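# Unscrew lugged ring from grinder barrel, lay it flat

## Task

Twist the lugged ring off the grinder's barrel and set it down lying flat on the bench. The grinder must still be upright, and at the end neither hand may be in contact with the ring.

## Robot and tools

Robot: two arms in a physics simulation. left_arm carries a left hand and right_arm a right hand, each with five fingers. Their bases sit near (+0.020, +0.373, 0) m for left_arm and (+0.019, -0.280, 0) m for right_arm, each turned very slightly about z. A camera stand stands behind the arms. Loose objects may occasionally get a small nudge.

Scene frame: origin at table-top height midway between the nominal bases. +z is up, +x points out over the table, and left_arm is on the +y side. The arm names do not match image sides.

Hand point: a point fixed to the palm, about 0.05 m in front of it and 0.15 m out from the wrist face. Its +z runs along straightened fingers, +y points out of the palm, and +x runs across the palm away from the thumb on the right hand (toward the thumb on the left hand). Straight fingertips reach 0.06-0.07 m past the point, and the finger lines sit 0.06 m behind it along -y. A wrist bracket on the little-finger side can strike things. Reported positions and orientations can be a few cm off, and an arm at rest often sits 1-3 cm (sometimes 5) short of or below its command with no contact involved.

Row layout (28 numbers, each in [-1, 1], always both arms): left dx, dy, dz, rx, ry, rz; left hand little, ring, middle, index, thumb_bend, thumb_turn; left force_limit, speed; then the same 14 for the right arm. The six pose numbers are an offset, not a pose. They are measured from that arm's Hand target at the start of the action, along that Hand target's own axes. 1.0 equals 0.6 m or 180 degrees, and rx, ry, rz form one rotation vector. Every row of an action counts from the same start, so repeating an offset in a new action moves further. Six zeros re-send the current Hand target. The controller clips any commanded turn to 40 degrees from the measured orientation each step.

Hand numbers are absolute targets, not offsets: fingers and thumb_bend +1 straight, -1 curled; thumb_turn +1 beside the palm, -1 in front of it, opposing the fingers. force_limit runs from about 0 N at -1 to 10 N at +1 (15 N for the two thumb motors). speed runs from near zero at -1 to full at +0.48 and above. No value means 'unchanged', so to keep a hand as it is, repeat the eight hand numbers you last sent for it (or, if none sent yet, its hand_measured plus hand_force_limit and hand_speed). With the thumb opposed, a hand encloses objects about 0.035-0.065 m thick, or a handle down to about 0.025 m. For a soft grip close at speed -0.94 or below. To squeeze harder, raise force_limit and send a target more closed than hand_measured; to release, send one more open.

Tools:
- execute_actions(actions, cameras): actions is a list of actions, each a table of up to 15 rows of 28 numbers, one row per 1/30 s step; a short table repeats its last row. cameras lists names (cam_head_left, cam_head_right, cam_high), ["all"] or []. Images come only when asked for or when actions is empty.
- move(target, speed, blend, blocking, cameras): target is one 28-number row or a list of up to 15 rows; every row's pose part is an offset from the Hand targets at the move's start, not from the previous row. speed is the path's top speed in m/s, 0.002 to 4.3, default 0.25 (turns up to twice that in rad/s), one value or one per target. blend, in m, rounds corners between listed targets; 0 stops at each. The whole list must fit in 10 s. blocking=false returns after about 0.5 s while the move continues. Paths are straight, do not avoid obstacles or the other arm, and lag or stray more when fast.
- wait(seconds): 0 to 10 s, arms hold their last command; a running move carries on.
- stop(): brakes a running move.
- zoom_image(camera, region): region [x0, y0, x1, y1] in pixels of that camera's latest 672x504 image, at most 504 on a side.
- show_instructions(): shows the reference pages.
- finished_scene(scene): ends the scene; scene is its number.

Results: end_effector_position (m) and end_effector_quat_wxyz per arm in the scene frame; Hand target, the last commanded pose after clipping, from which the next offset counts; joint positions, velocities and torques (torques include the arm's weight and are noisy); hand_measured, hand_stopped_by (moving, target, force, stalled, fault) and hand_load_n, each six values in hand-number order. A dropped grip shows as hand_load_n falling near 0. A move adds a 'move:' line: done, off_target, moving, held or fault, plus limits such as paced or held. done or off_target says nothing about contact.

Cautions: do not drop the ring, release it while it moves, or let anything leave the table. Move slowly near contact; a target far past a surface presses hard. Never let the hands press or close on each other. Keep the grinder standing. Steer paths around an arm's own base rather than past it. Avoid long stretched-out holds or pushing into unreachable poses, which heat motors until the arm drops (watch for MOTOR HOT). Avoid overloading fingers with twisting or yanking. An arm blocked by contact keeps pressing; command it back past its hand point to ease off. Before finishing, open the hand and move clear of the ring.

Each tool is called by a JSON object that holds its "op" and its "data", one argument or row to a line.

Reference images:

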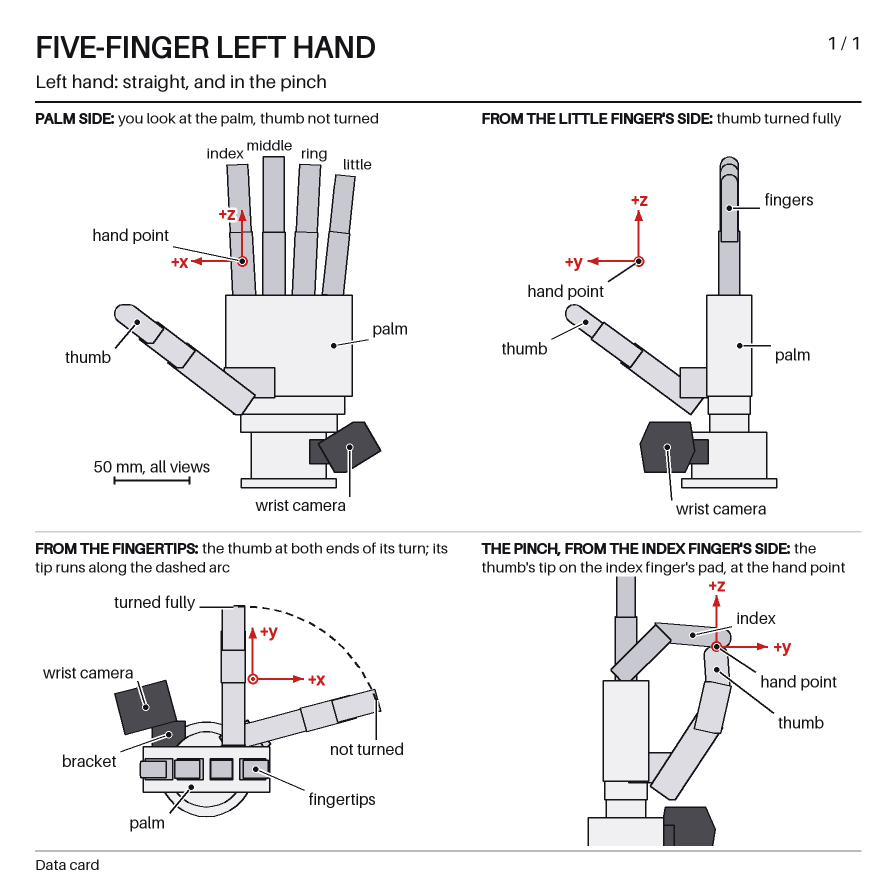

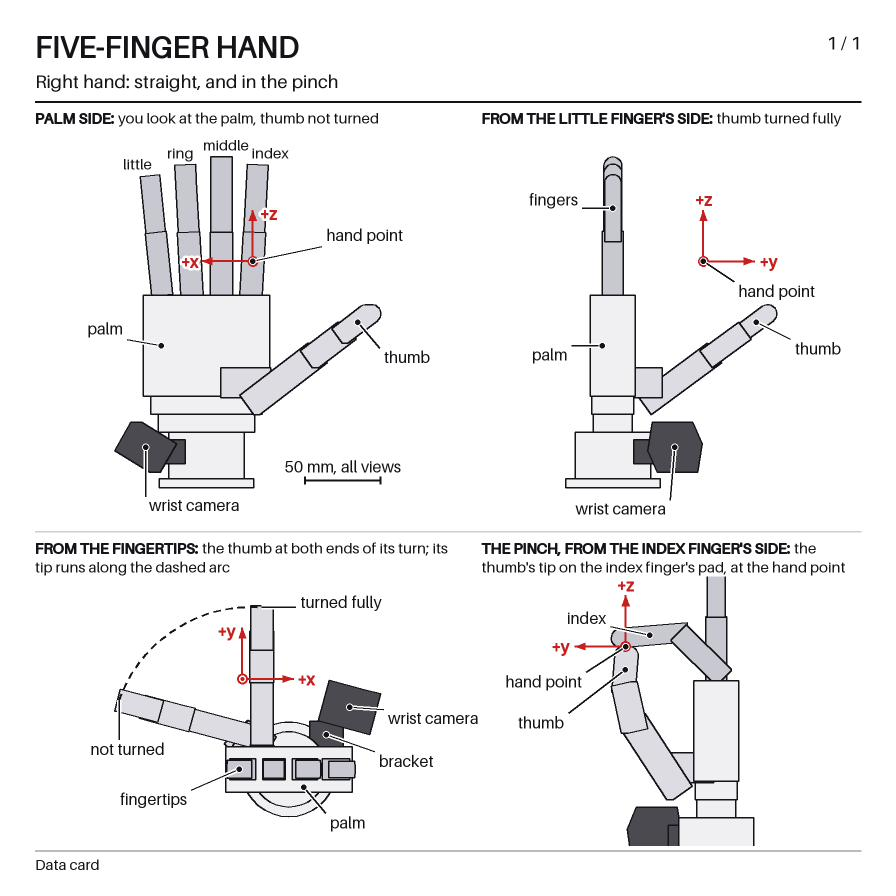

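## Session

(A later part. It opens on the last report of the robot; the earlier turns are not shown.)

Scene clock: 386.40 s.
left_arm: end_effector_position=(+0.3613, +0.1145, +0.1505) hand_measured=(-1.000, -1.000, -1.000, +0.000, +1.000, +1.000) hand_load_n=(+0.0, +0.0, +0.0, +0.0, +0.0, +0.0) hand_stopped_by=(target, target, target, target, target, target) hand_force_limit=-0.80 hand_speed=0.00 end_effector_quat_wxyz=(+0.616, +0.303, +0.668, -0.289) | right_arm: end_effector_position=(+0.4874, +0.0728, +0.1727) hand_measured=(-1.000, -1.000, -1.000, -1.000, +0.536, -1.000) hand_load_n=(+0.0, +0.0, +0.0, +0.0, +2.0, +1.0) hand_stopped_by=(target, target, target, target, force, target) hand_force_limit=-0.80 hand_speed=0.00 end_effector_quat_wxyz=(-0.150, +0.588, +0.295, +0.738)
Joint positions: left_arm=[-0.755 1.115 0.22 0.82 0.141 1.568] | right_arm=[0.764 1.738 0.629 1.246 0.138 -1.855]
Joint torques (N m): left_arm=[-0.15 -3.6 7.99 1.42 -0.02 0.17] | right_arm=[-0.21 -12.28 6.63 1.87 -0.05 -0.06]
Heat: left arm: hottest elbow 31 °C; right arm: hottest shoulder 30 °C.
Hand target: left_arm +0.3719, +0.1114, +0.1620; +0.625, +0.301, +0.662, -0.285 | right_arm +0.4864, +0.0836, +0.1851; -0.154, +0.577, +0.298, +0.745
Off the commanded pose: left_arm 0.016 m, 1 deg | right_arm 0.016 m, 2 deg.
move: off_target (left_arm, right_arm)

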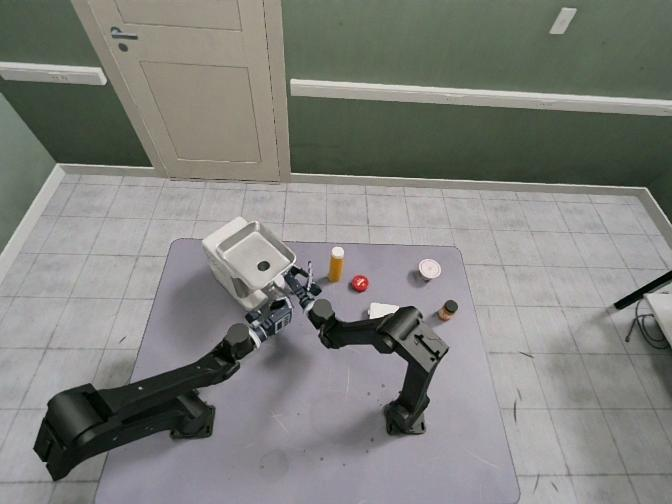

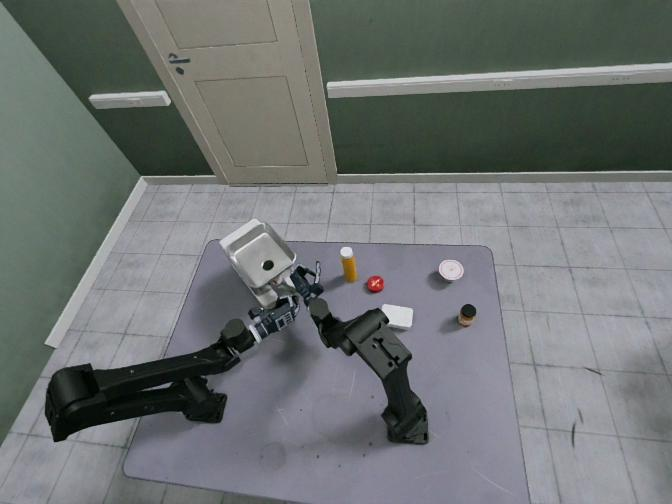

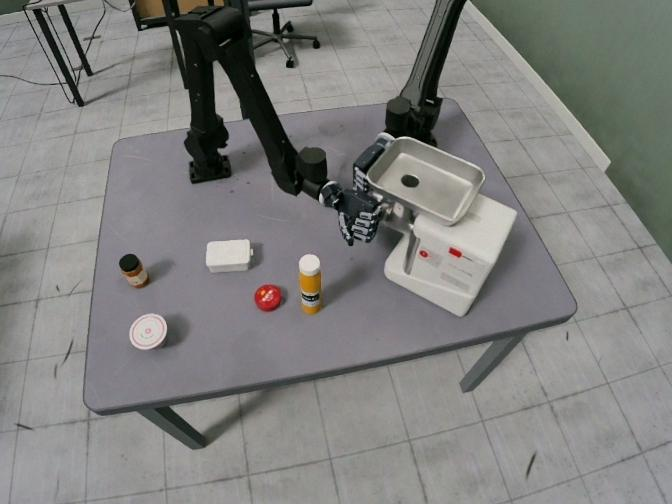

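{"op": "move", "data": {
  "target": [
    [0,0,0,0,0,0,-1,-1,-1,0,1,1,-0.8,0, -0.0275,0.0962,0.0034,0,0,0,-1,-1,-1,-1,0.1,-1,-0.8,0],
    [0,0,0,0,0,0,-1,-1,-1,0,1,1,-0.8,0, -0.21,0.0453,-0.0267,0,0,0,-1,-1,-1,-1,0.1,-1,-0.8,0]
  ],
  "speed": 0.18,
  "blend": [0.01, 0],
  "cameras": ["cam_high", "cam_head_left", "cam_head_right"]
}}

{"op": "zoom_image", "data": {
  "camera": "cam_high",
  "region": [330, 160, 410, 240]
}}

{"op": "zoom_image", "data": {
  "camera": "cam_head_left",
  "region": [260, 270, 320, 330]
}}

{"op": "zoom_image", "data": {
  "camera": "cam_head_right",
  "region": [270, 270, 330, 330]
}}

Scene clock: 388.43 s.
left_arm: end_effector_position=(+0.3613, +0.1145, +0.1505) hand_measured=(-1.000, -1.000, -1.000, +0.000, +1.000, +1.000) hand_load_n=(+0.0, +0.5, +0.0, +0.0, +0.0, +0.0) hand_stopped_by=(target, target, target, target, target, target) hand_force_limit=-0.80 hand_speed=0.00 end_effector_quat_wxyz=(+0.616, +0.303, +0.668, -0.289) | right_arm: end_effector_position=(+0.5185, +0.0368, +0.0642) hand_measured=(-1.000, -1.000, -1.000, -1.000, +0.536, -1.000) hand_load_n=(+0.0, +0.0, +0.0, +0.0, +2.0, +1.0) hand_stopped_by=(target, target, target, target, force, target) hand_force_limit=-0.80 hand_speed=0.00 end_effector_quat_wxyz=(-0.149, +0.586, +0.309, +0.734)
Joint positions: left_arm=[-0.755 1.115 0.22 0.82 0.141 1.568] | right_arm=[0.635 2.099 0.653 1.568 -0.008 -1.854]
Joint torques (N m): left_arm=[0.21 -3.55 7.9 1.44 -0.01 0.16] | right_arm=[-1.67 -12.45 4.33 2.71 -0.1 0.14]
Heat: left arm: hottest elbow 31 °C; right arm: hottest shoulder 30 °C.
Hand target: left_arm +0.3719, +0.1114, +0.1620; +0.625, +0.301, +0.662, -0.285 | right_arm +0.5258, +0.0380, +0.0699; -0.154, +0.577, +0.298, +0.745
Off the commanded pose: left_arm 0.016 m, 1 deg | right_arm 0.009 m, 2 deg.
joint sent to its limit (right arm) — joint 4 (wrist pitch), upper limit. The joint targets still meet the commanded pose.
move: off_target (left_arm)

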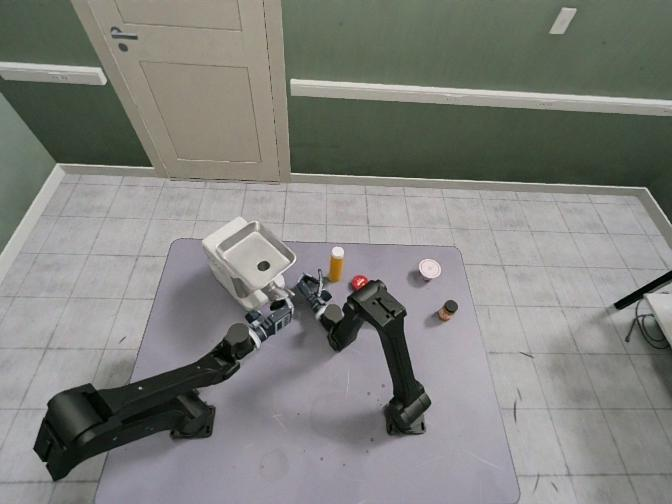

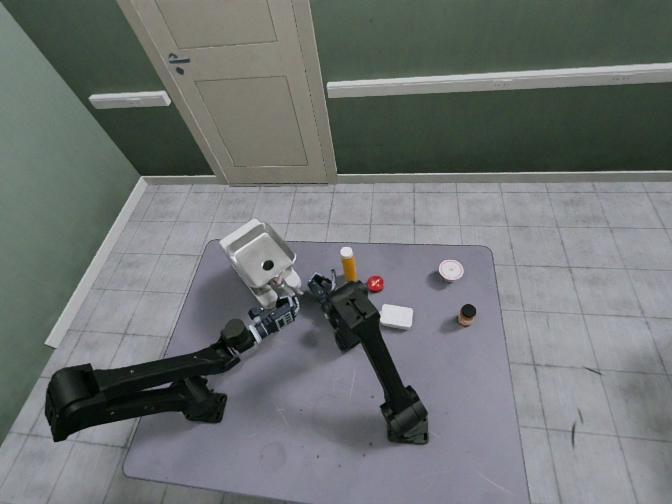

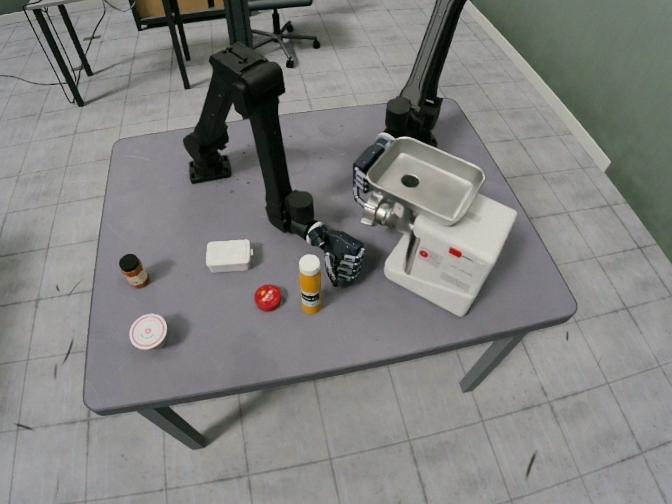

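Scaled by 6.300 from the camera's 672x504 image, which has a finer 960x720 frame.

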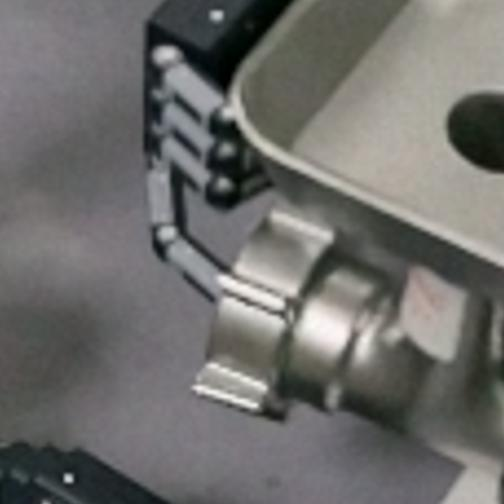

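Scaled by 8.400 from the camera's 672x504 image, which has a finer 960x720 frame.

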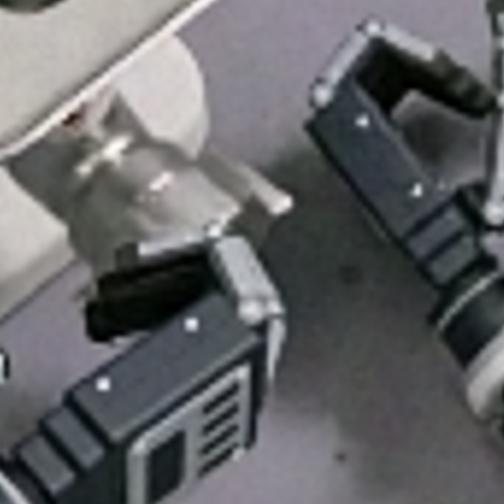

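Scaled by 8.400 from the camera's 672x504 image, which has a finer 960x720 frame.

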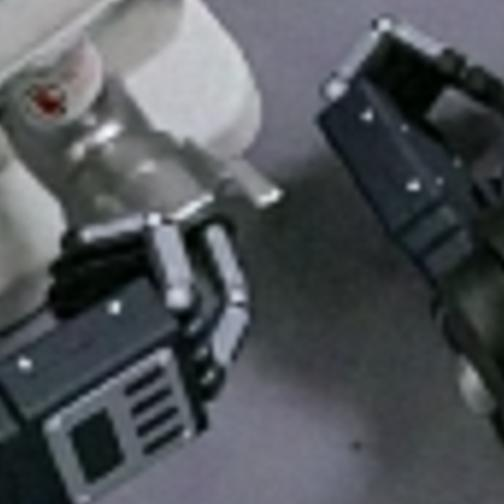

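{"op": "move", "data": {
  "target": [
    [0,0,0,0,0,0,-1,-1,-1,0,1,1,-0.8,0, 0.0275,-0.0962,-0.0034,0,0,0,-1,-1,-1,-1,0.1,-1,-0.8,0],
    [0,0,0,0,0,0,-1,-1,-1,0,1,1,-0.8,0, 0.21,-0.0453,0.0267,0,0,0,-1,-1,-1,-1,0.1,-1,-0.8,0],
    [0,0,0,0,0,0,-1,-1,-1,0,1,1,-0.8,0, 0.1825,0.0509,0.0301,0,0,0,-1,-1,-1,-1,0.1,-1,-0.8,0],
    [0,0,0,0,0,0,-1,-1,-1,0,1,1,-0.8,0, 0,0,0,0,0,0,-1,-1,-1,-1,0.1,-1,-0.8,0],
    [0,0,0,0,0,0,-1,-1,-1,0,1,1,-0.8,0, 0.0275,-0.0962,-0.0034,0,0,0,-1,-1,-1,-1,0.1,-1,-0.8,0],
    [0,0,0,0,0,0,-1,-1,-1,0,1,1,-0.8,0, 0.21,-0.0453,0.0267,0,0,0,-1,-1,-1,-1,0.1,-1,-0.8,0],
    [0,0,0,0,0,0,-1,-1,-1,0,1,1,-0.8,0, 0.1825,0.0509,0.0301,0,0,0,-1,-1,-1,-1,0.1,-1,-0.8,0],
    [0,0,0,0,0,0,-1,-1,-1,0,1,1,-0.8,0, 0,0,0,0,0,0,-1,-1,-1,-1,0.1,-1,-0.8,0]
  ],
  "speed": 0.2,
  "blend": [0.006, 0.01, 0.01, 0.01, 0.006, 0.01, 0.01, 0],
  "cameras": ["cam_high", "cam_head_left"]
}}

{"op": "zoom_image", "data": {
  "camera": "cam_high",
  "region": [330, 160, 410, 240]
}}

{"op": "zoom_image", "data": {
  "camera": "cam_head_left",
  "region": [260, 270, 320, 330]
}}

Scene clock: 393.20 s.
left_arm: end_effector_position=(+0.3613, +0.1145, +0.1505) hand_measured=(-1.000, -1.000, -1.000, +0.000, +1.000, +1.000) hand_load_n=(+0.0, +0.0, +0.0, +0.0, +0.0, +0.0) hand_stopped_by=(target, target, target, target, target, target) hand_force_limit=-0.80 hand_speed=0.00 end_effector_quat_wxyz=(+0.616, +0.303, +0.668, -0.289) | right_arm: end_effector_position=(+0.5188, +0.0365, +0.0639) hand_measured=(-1.000, -1.000, -1.000, -1.000, +0.536, -1.000) hand_load_n=(+0.0, +0.0, -0.5, +0.0, +2.0, +1.0) hand_stopped_by=(target, target, target, target, force, target) hand_force_limit=-0.80 hand_speed=0.00 end_effector_quat_wxyz=(-0.148, +0.587, +0.308, +0.734)
Joint positions: left_arm=[-0.755 1.115 0.22 0.82 0.141 1.568] | right_arm=[0.634 2.1 0.654 1.568 -0.008 -1.854]
Joint torques (N m): left_arm=[-0.26 -3.78 7.86 1.39 -0.02 0.16] | right_arm=[-1.55 -12.57 4.3 2.7 -0.11 0.14]
Heat: left arm: hottest elbow 31 °C; right arm: hottest shoulder 30 °C.
Hand target: left_arm +0.3719, +0.1114, +0.1620; +0.625, +0.301, +0.662, -0.285 | right_arm +0.5259, +0.0380, +0.0700; -0.154, +0.577, +0.298, +0.745
Off the commanded pose: left_arm 0.016 m, 1 deg | right_arm 0.009 m, 2 deg.
joint sent to its limit (right arm) — joint 4 (wrist pitch), upper limit. The joint targets still meet the commanded pose.
move: off_target (left_arm)
Images, in order (width x height): cam_head_left 672x504, cam_high 672x504.

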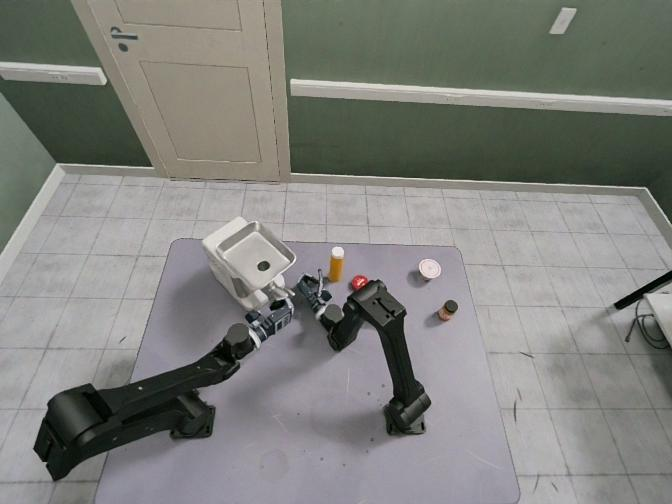

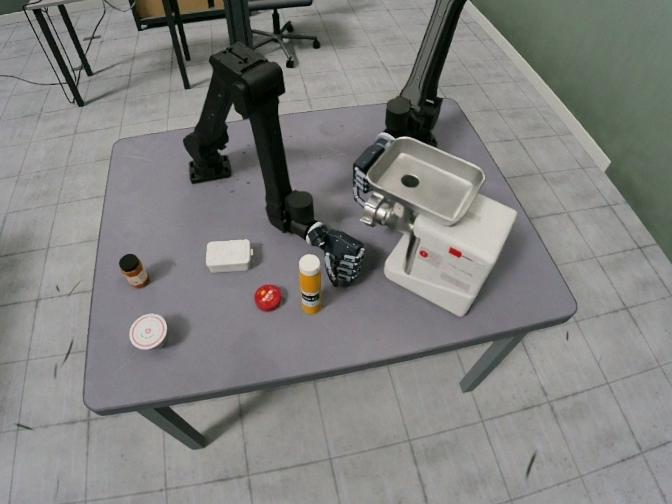

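Scaled by 6.300 from the camera's 672x504 image, which has a finer 960x720 frame.

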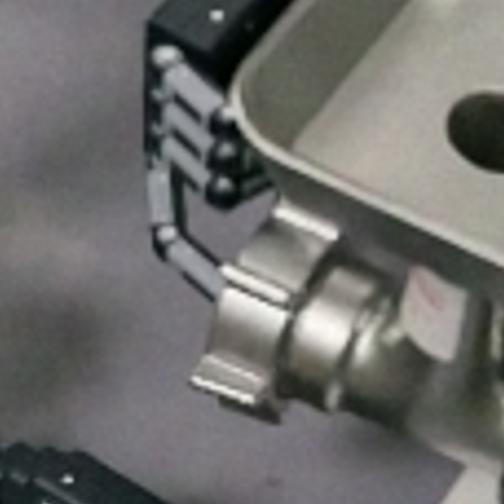

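Scaled by 8.400 from the camera's 672x504 image, which has a finer 960x720 frame.

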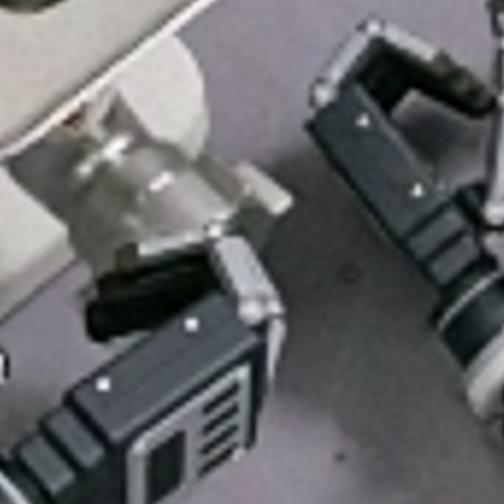

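{"op": "move", "data": {
  "target": [
    [0,0,0,0,0,0,-1,-1,-1,0,1,1,-0.8,0, 0.0275,-0.0962,-0.0034,0,0,0,-1,-1,-1,-1,0.1,-1,-0.8,0],
    [0,0,0,0,0,0,-1,-1,-1,0,1,1,-0.8,0, 0.1703,-0.0563,0.0202,0,0,0,-1,-1,-1,-1,0.1,-1,-0.8,0],
    [0,0,0,0,0,0,-1,-1,-1,0,1,1,-0.8,0, 0.1428,0.0399,0.0236,0,0,0,-1,-1,-1,-1,0.1,-1,-0.8,0],
    [0,0,0,0,0,0,-1,-1,-1,0,1,1,-0.8,0, 0,0,0,0,0,0,-1,-1,-1,-1,0.1,-1,-0.8,0]
  ],
  "speed": 0.2,
  "blend": [0.006, 0.01, 0.01, 0],
  "cameras": ["cam_high", "cam_head_left"]
}}

{"op": "zoom_image", "data": {
  "camera": "cam_high",
  "region": [330, 160, 410, 240]
}}

{"op": "zoom_image", "data": {
  "camera": "cam_head_left",
  "region": [260, 270, 320, 330]
}}

Scene clock: 396.87 s.
left_arm: end_effector_position=(+0.3613, +0.1144, +0.1505) hand_measured=(-1.000, -1.000, -1.000, +0.000, +1.000, +1.000) hand_load_n=(+0.0, +0.0, +0.0, +0.0, +0.0, +0.0) hand_stopped_by=(target, target, target, target, target, target) hand_force_limit=-0.80 hand_speed=0.00 end_effector_quat_wxyz=(+0.616, +0.303, +0.668, -0.289) | right_arm: end_effector_position=(+0.5184, +0.0370, +0.0639) hand_measured=(-1.000, -1.000, -1.000, -1.000, +0.536, -1.000) hand_load_n=(+0.0, +0.0, -0.5, +0.0, +2.0, +1.0) hand_stopped_by=(target, target, target, target, force, target) hand_force_limit=-0.80 hand_speed=0.00 end_effector_quat_wxyz=(-0.149, +0.586, +0.309, +0.734)
Joint positions: left_arm=[-0.755 1.115 0.22 0.82 0.141 1.568] | right_arm=[0.635 2.1 0.654 1.568 -0.008 -1.855]
Joint torques (N m): left_arm=[-0.09 -3.49 7.92 1.44 -0.01 0.16] | right_arm=[-1.67 -12.57 4.31 2.7 -0.11 0.14]
Heat: left arm: hottest elbow 31 °C; right arm: hottest shoulder 30 °C.
Hand target: left_arm +0.3719, +0.1113, +0.1620; +0.624, +0.301, +0.662, -0.286 | right_arm +0.5259, +0.0381, +0.0701; -0.154, +0.577, +0.298, +0.745
Off the commanded pose: left_arm 0.016 m, 1 deg | right_arm 0.010 m, 2 deg.
joint sent to its limit (right arm) — joint 4 (wrist pitch), upper limit. The joint targets still meet the commanded pose.
move: off_target (left_arm)
Images, in order (width x height): cam_head_left 672x504, cam_high 672x504.

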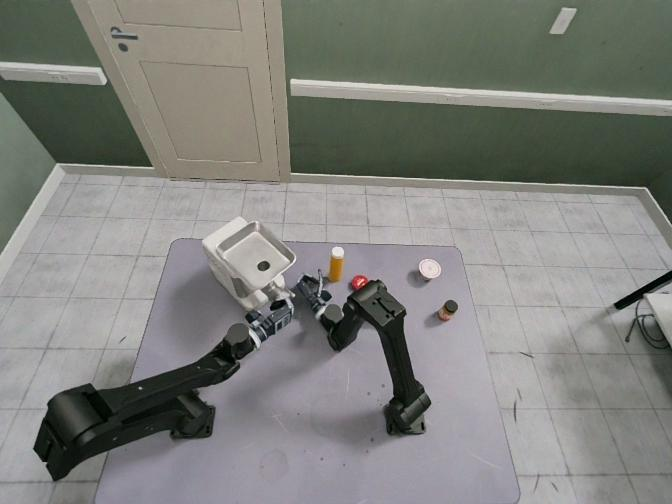

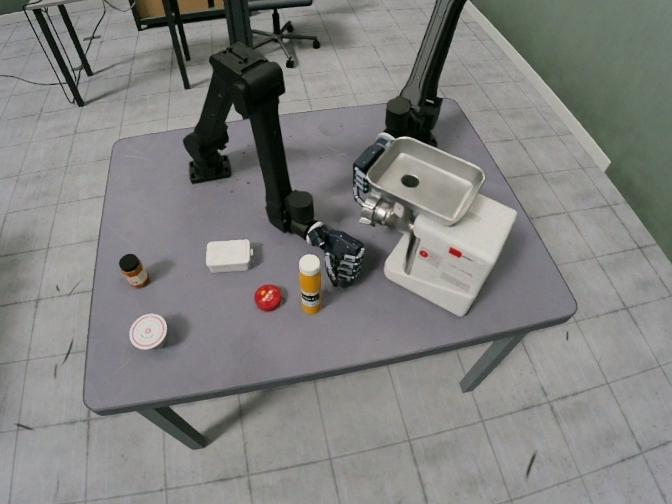

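Scaled by 6.300 from the camera's 672x504 image, which has a finer 960x720 frame.

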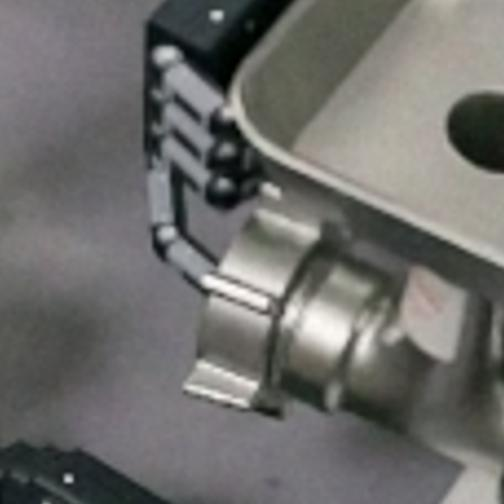

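Scaled by 8.400 from the camera's 672x504 image, which has a finer 960x720 frame.

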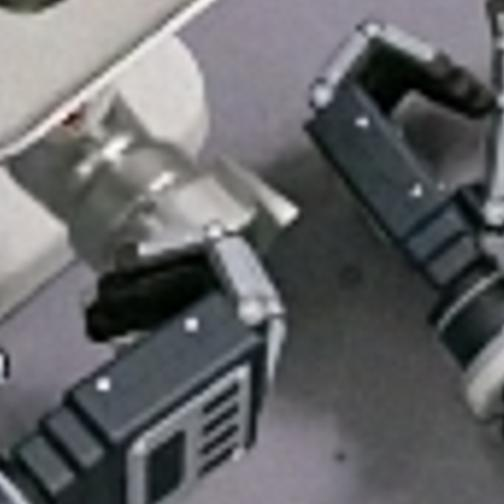

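{"op": "execute_actions", "data": {
  "actions": [],
  "cameras": ["all"]
}}

{"op": "zoom_image", "data": {
  "camera": "cam_high",
  "region": [330, 160, 410, 240]
}}

{"op": "zoom_image", "data": {
  "camera": "cam_head_left",
  "region": [260, 270, 320, 330]
}}

Scene clock: 398.03 s.
left_arm: end_effector_position=(+0.3613, +0.1144, +0.1505) hand_measured=(-1.000, -1.000, -1.000, +0.000, +1.000, +1.000) hand_load_n=(+0.0, +0.0, +0.0, +0.0, +0.0, +0.0) hand_stopped_by=(target, target, target, target, target, target) hand_force_limit=-0.80 hand_speed=0.00 end_effector_quat_wxyz=(+0.616, +0.303, +0.668, -0.289) | right_arm: end_effector_position=(+0.5184, +0.0370, +0.0639) hand_measured=(-1.000, -1.000, -1.000, -1.000, +0.536, -1.000) hand_load_n=(+0.0, +0.0, +0.0, +0.0, +2.0, +0.5) hand_stopped_by=(target, target, target, target, force, target) hand_force_limit=-0.80 hand_speed=0.00 end_effector_quat_wxyz=(-0.149, +0.586, +0.309, +0.734)
Joint positions: left_arm=[-0.755 1.115 0.22 0.82 0.141 1.568] | right_arm=[0.635 2.1 0.654 1.568 -0.008 -1.855]
Joint velocities: within noise
Joint torques (N m): left_arm=[-0.32 -3.72 7.97 1.39 0 0.17] | right_arm=[-1.61 -12.57 4.3 2.73 -0.11 0.14]
Heat: left arm: hottest elbow 31 °C; right arm: hottest shoulder 30 °C.
Hand target: left_arm +0.3719, +0.1113, +0.1620; +0.624, +0.301, +0.662, -0.286 | right_arm +0.5259, +0.0381, +0.0701; -0.154, +0.577, +0.298, +0.745
Off the commanded pose: left_arm 0.016 m, 1 deg | right_arm 0.010 m, 2 deg.

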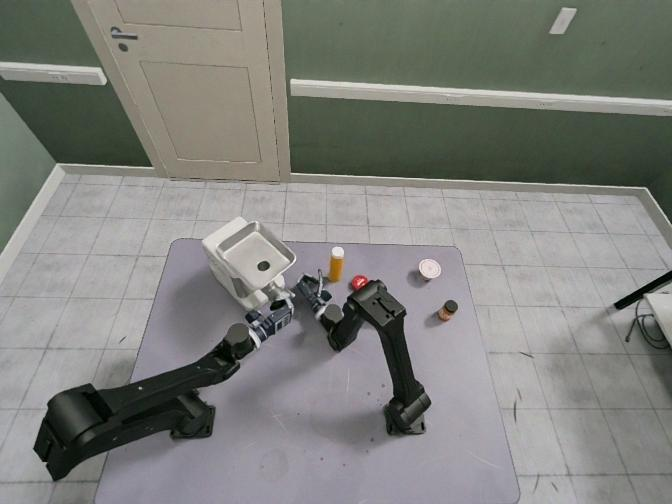

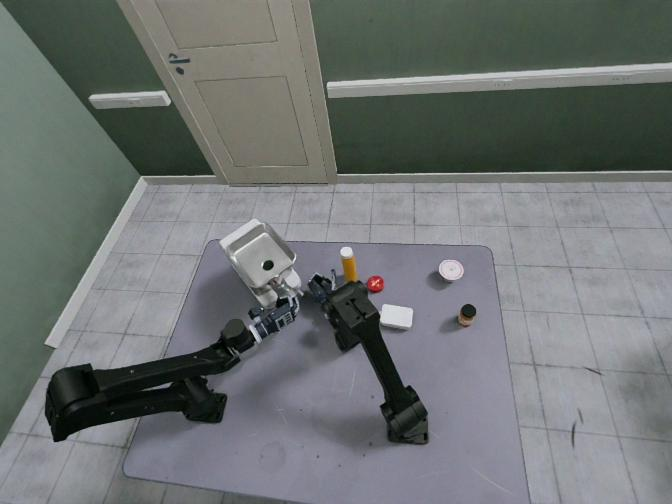

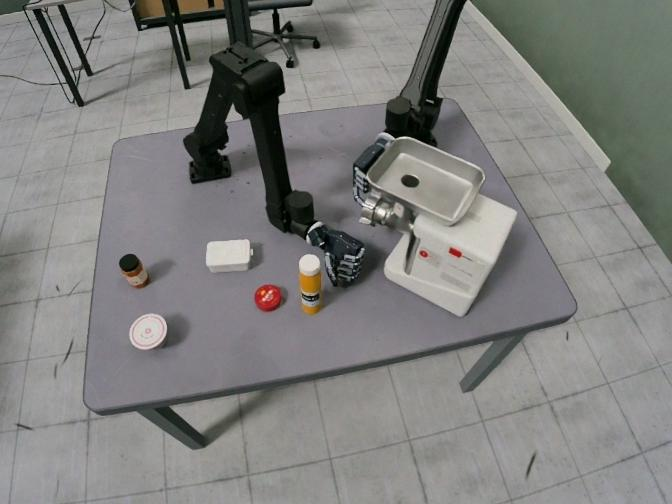

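Scaled by 6.300 from the camera's 672x504 image, which has a finer 960x720 frame.

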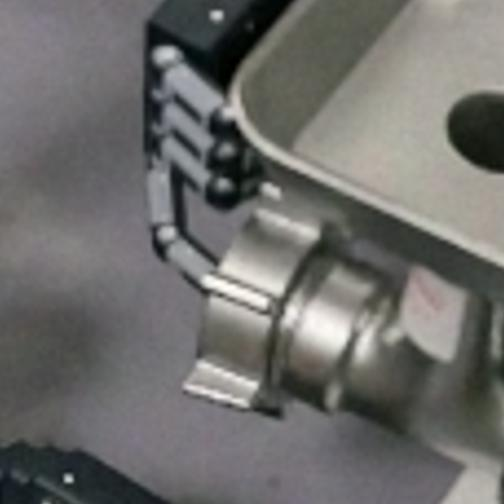

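Scaled by 8.400 from the camera's 672x504 image, which has a finer 960x720 frame.

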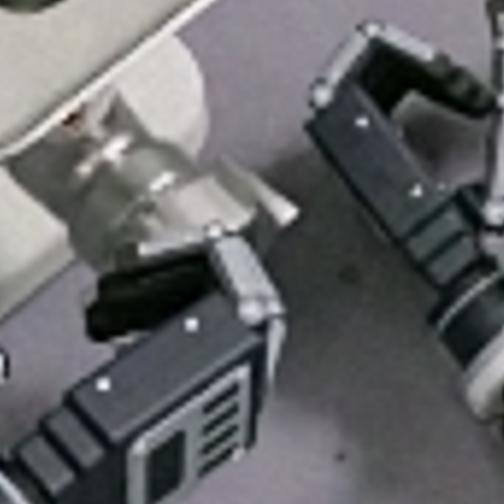

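{"op": "move", "data": {
  "target": [0,0,0,0,0,0,-1,-1,-1,-0.4,1,1,-0.6,-0.9,0,0,0,0,0,0,-1,-1,-1,-1,0.1,-1,-0.8,0],
  "cameras": ["cam_high","cam_head_left"]
}}

{"op": "zoom_image", "data": {
  "camera": "cam_high",
  "region": [330, 160, 410, 240]
}}

Scene clock: 400.33 s.
left_arm: end_effector_position=(+0.3614, +0.1145, +0.1505) hand_measured=(-1.000, -1.000, -1.000, -0.400, +1.000, +1.000) hand_load_n=(+0.0, +0.0, +0.0, +0.5, +0.0, +0.0) hand_stopped_by=(target, target, target, target, target, target) hand_force_limit=-0.60 hand_speed=-0.90 end_effector_quat_wxyz=(+0.616, +0.303, +0.668, -0.289) | right_arm: end_effector_position=(+0.5184, +0.0370, +0.0639) hand_measured=(-1.000, -1.000, -1.000, -1.000, +0.536, -1.000) hand_load_n=(-0.5, +0.0, -0.5, +0.0, +2.0, +1.0) hand_stopped_by=(target, target, target, target, force, target) hand_force_limit=-0.80 hand_speed=0.00 end_effector_quat_wxyz=(-0.149, +0.586, +0.309, +0.734)
Joint positions: left_arm=[-0.755 1.115 0.22 0.82 0.141 1.568] | right_arm=[0.635 2.1 0.654 1.568 -0.008 -1.855]
Joint torques (N m): left_arm=[0.09 -3.78 7.83 1.4 -0.02 0.17] | right_arm=[-1.61 -12.57 4.31 2.71 -0.11 0.15]
Heat: left arm: hottest elbow 31 °C; right arm: hottest shoulder 30 °C.
Hand target: left_arm +0.3719, +0.1114, +0.1620; +0.624, +0.301, +0.662, -0.285 | right_arm +0.5259, +0.0381, +0.0701; -0.154, +0.577, +0.298, +0.745
Off the commanded pose: left_arm 0.016 m, 1 deg | right_arm 0.010 m, 2 deg.
joint sent to its limit (right arm) — joint 4 (wrist pitch), upper limit. The joint targets still meet the commanded pose.
move: off_target (left_arm)
Images, in order (width x height): cam_head_left 672x504, cam_high 672x504.

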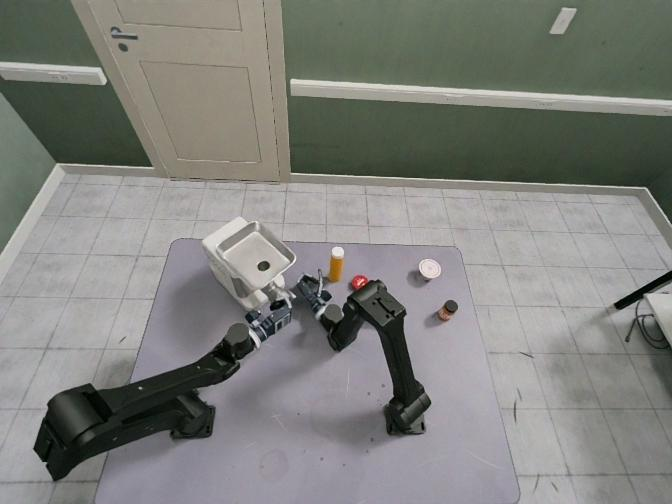

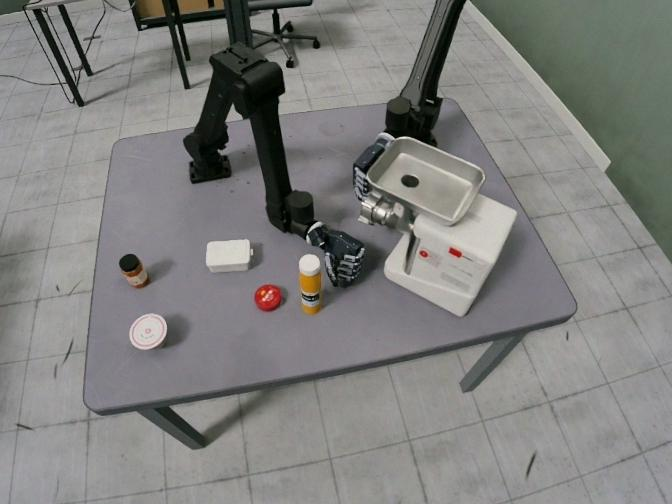

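Scaled by 6.300 from the camera's 672x504 image, which has a finer 960x720 frame.

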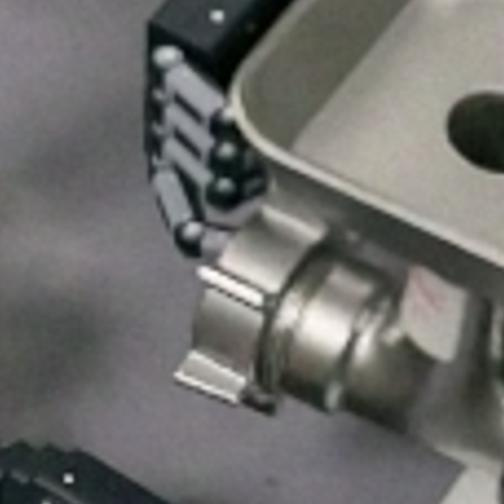

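{"op": "move", "data": {
  "target": [0,-0.0167,0,0,0,0,-1,-1,-1,-0.4,1,1,-0.6,-0.9,0,0,0,0,0,0,-1,-1,-1,-1,0.1,-1,-0.8,0],
  "speed": 0.05,
  "cameras": ["cam_high","cam_head_left"]
}}

{"op": "zoom_image", "data": {
  "camera": "cam_high",
  "region": [330, 160, 410, 240]
}}

{"op": "zoom_image", "data": {
  "camera": "cam_head_left",
  "region": [260, 270, 320, 330]
}}

Scene clock: 401.47 s.
left_arm: end_effector_position=(+0.3608, +0.1149, +0.1502) hand_measured=(-1.000, -1.000, -1.000, -0.400, +1.000, +1.000) hand_load_n=(+0.0, +0.0, +0.0, +1.0, +0.0, +0.0) hand_stopped_by=(target, target, target, target, target, target) hand_force_limit=-0.60 hand_speed=-0.90 end_effector_quat_wxyz=(+0.618, +0.298, +0.671, -0.282) | right_arm: end_effector_position=(+0.5184, +0.0370, +0.0639) hand_measured=(-1.000, -1.000, -1.000, -1.000, +0.536, -1.000) hand_load_n=(+0.0, +0.0, -0.5, +0.0, +2.0, +1.0) hand_stopped_by=(target, target, target, target, force, target) hand_force_limit=-0.80 hand_speed=0.00 end_effector_quat_wxyz=(-0.149, +0.586, +0.309, +0.734)
Joint positions: left_arm=[-0.772 1.115 0.22 0.818 0.105 1.568] | right_arm=[0.635 2.1 0.654 1.568 -0.008 -1.855]
Joint torques (N m): left_arm=[-1.96 -3.78 7.77 1.43 -0.25 0.13] | right_arm=[-1.61 -12.51 4.31 2.71 -0.11 0.15]
Heat: left arm: hottest elbow 31 °C; right arm: hottest shoulder 30 °C.
Hand target: left_arm +0.3644, +0.1048, +0.1620; +0.624, +0.301, +0.662, -0.285 | right_arm +0.5259, +0.0381, +0.0701; -0.154, +0.577, +0.298, +0.745
Off the commanded pose: left_arm 0.016 m, 1 deg | right_arm 0.010 m, 2 deg.
joint sent to its limit (right arm) — joint 4 (wrist pitch), upper limit. The joint targets still meet the commanded pose.
move: off_target (left_arm)
Images, in order (width x height): cam_head_left 672x504, cam_high 672x504.

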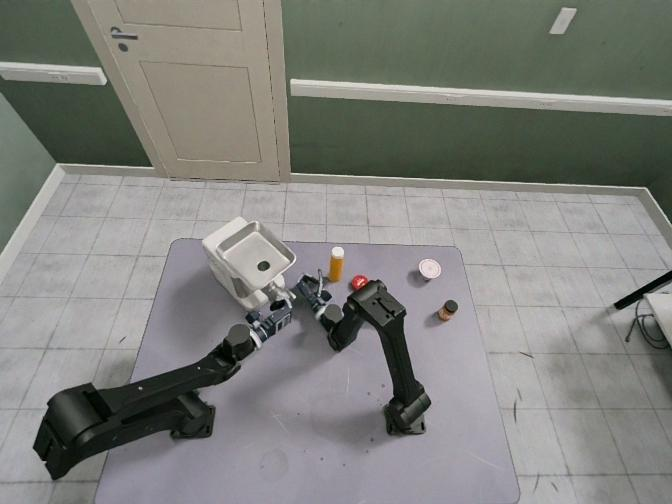

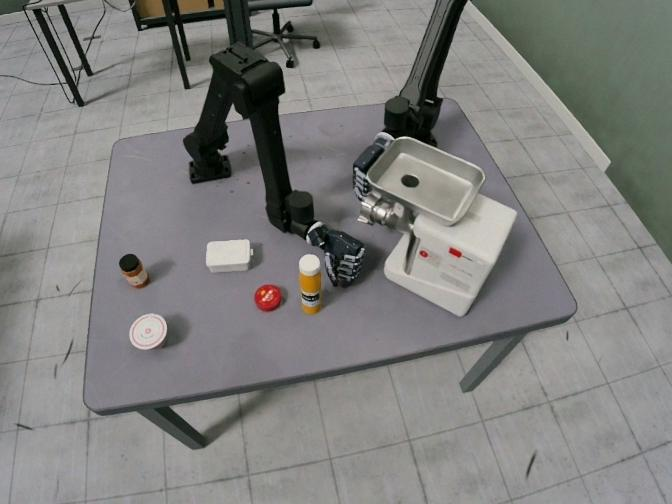

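Scaled by 6.300 from the camera's 672x504 image, which has a finer 960x720 frame.

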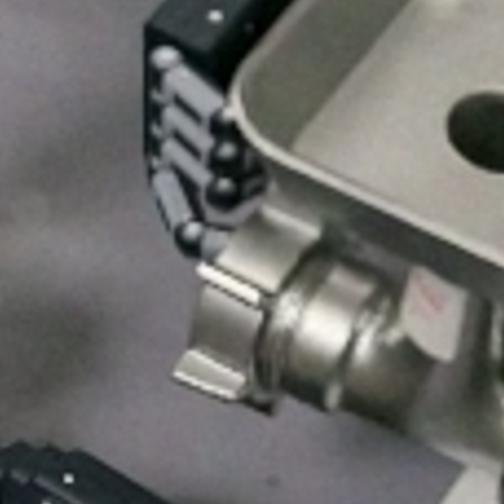

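Scaled by 8.400 from the camera's 672x504 image, which has a finer 960x720 frame.

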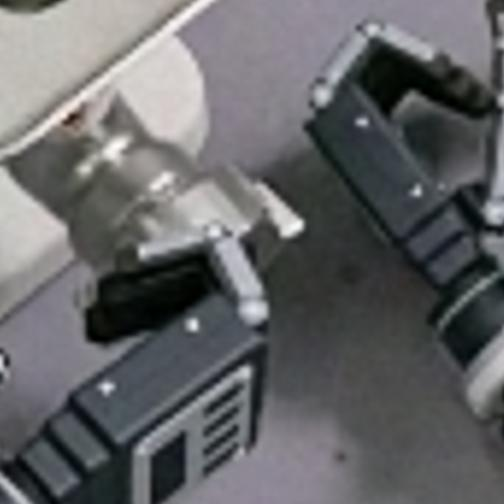

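{"op": "move", "data": {
  "target": [0,-0.025,0,0,0,0,-1,-1,-1,-0.4,1,1,-0.6,-0.9,0,0,0,0,0,0,-1,-1,-1,-1,0.1,-1,-0.8,0],
  "speed": 0.05,
  "cameras": ["cam_high","cam_head_left"]
}}

{"op": "zoom_image", "data": {
  "camera": "cam_high",
  "region": [330, 160, 410, 240]
}}

{"op": "zoom_image", "data": {
  "camera": "cam_head_left",
  "region": [260, 270, 320, 330]
}}

Scene clock: 404.17 s.
left_arm: end_effector_position=(+0.3500, +0.1043, +0.1485) hand_measured=(-1.000, -1.000, -1.000, -0.400, +1.000, +1.000) hand_load_n=(+0.0, +0.0, +0.0, +0.5, +0.0, +0.0) hand_stopped_by=(target, target, target, target, target, target) hand_force_limit=-0.60 hand_speed=-0.90 end_effector_quat_wxyz=(+0.616, +0.301, +0.672, -0.280) | right_arm: end_effector_position=(+0.5184, +0.0370, +0.0639) hand_measured=(-1.000, -1.000, -1.000, -1.000, +0.536, -1.000) hand_load_n=(+0.0, +0.0, -0.5, +0.0, +2.0, +1.0) hand_stopped_by=(target, target, target, target, force, target) hand_force_limit=-0.80 hand_speed=0.00 end_effector_quat_wxyz=(-0.149, +0.586, +0.309, +0.734)
Joint positions: left_arm=[-0.837 1.115 0.22 0.811 0.042 1.568] | right_arm=[0.635 2.1 0.654 1.568 -0.008 -1.855]
Joint torques (N m): left_arm=[-1.73 -4.25 7.56 1.65 -0.25 0.06] | right_arm=[-1.61 -12.51 4.3 2.71 -0.11 0.15]
Heat: left arm: hottest elbow 31 °C; right arm: hottest shoulder 30 °C.
Hand target: left_arm +0.3530, +0.0949, +0.1621; +0.625, +0.301, +0.662, -0.285 | right_arm +0.5259, +0.0381, +0.0701; -0.154, +0.577, +0.298, +0.745
Off the commanded pose: left_arm 0.017 m, 2 deg | right_arm 0.010 m, 2 deg.
joint sent to its limit (right arm) — joint 4 (wrist pitch), upper limit. The joint targets still meet the commanded pose.
move: off_target (left_arm)
Images, in order (width x height): cam_head_left 672x504, cam_high 672x504.

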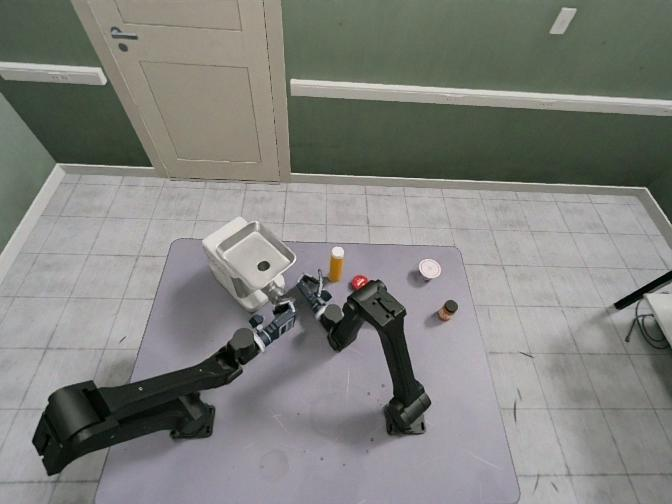

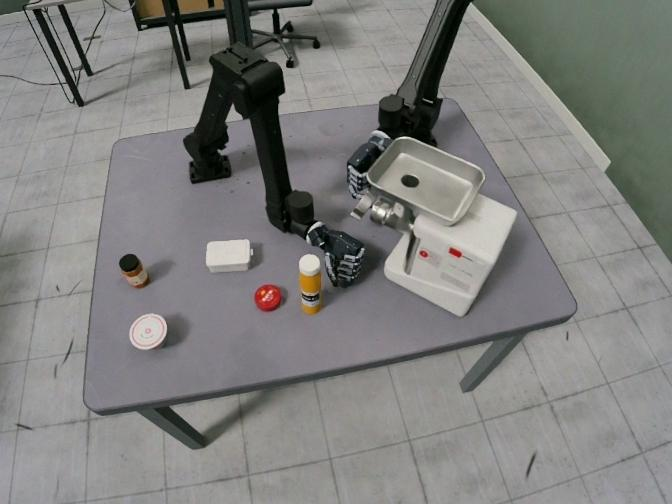

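Scaled by 6.300 from the camera's 672x504 image, which has a finer 960x720 frame.

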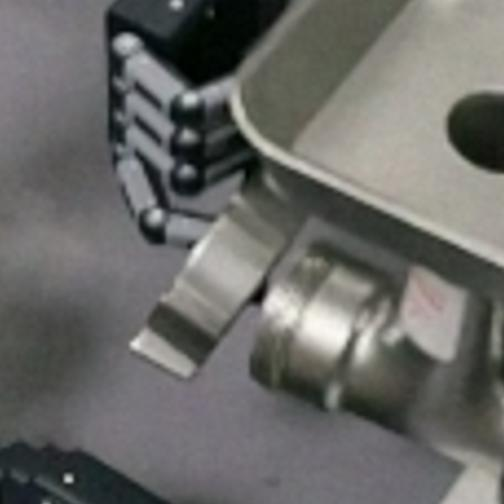

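Scaled by 8.400 from the camera's 672x504 image, which has a finer 960x720 frame.

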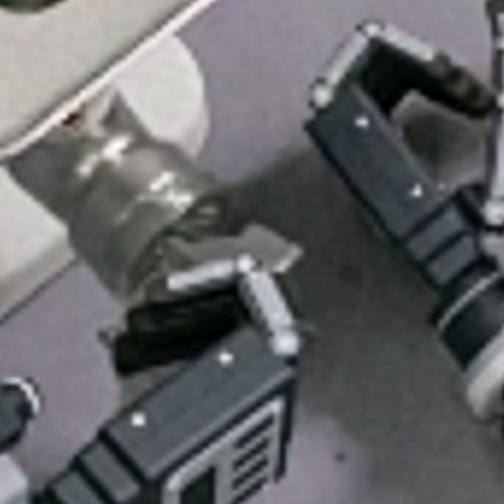

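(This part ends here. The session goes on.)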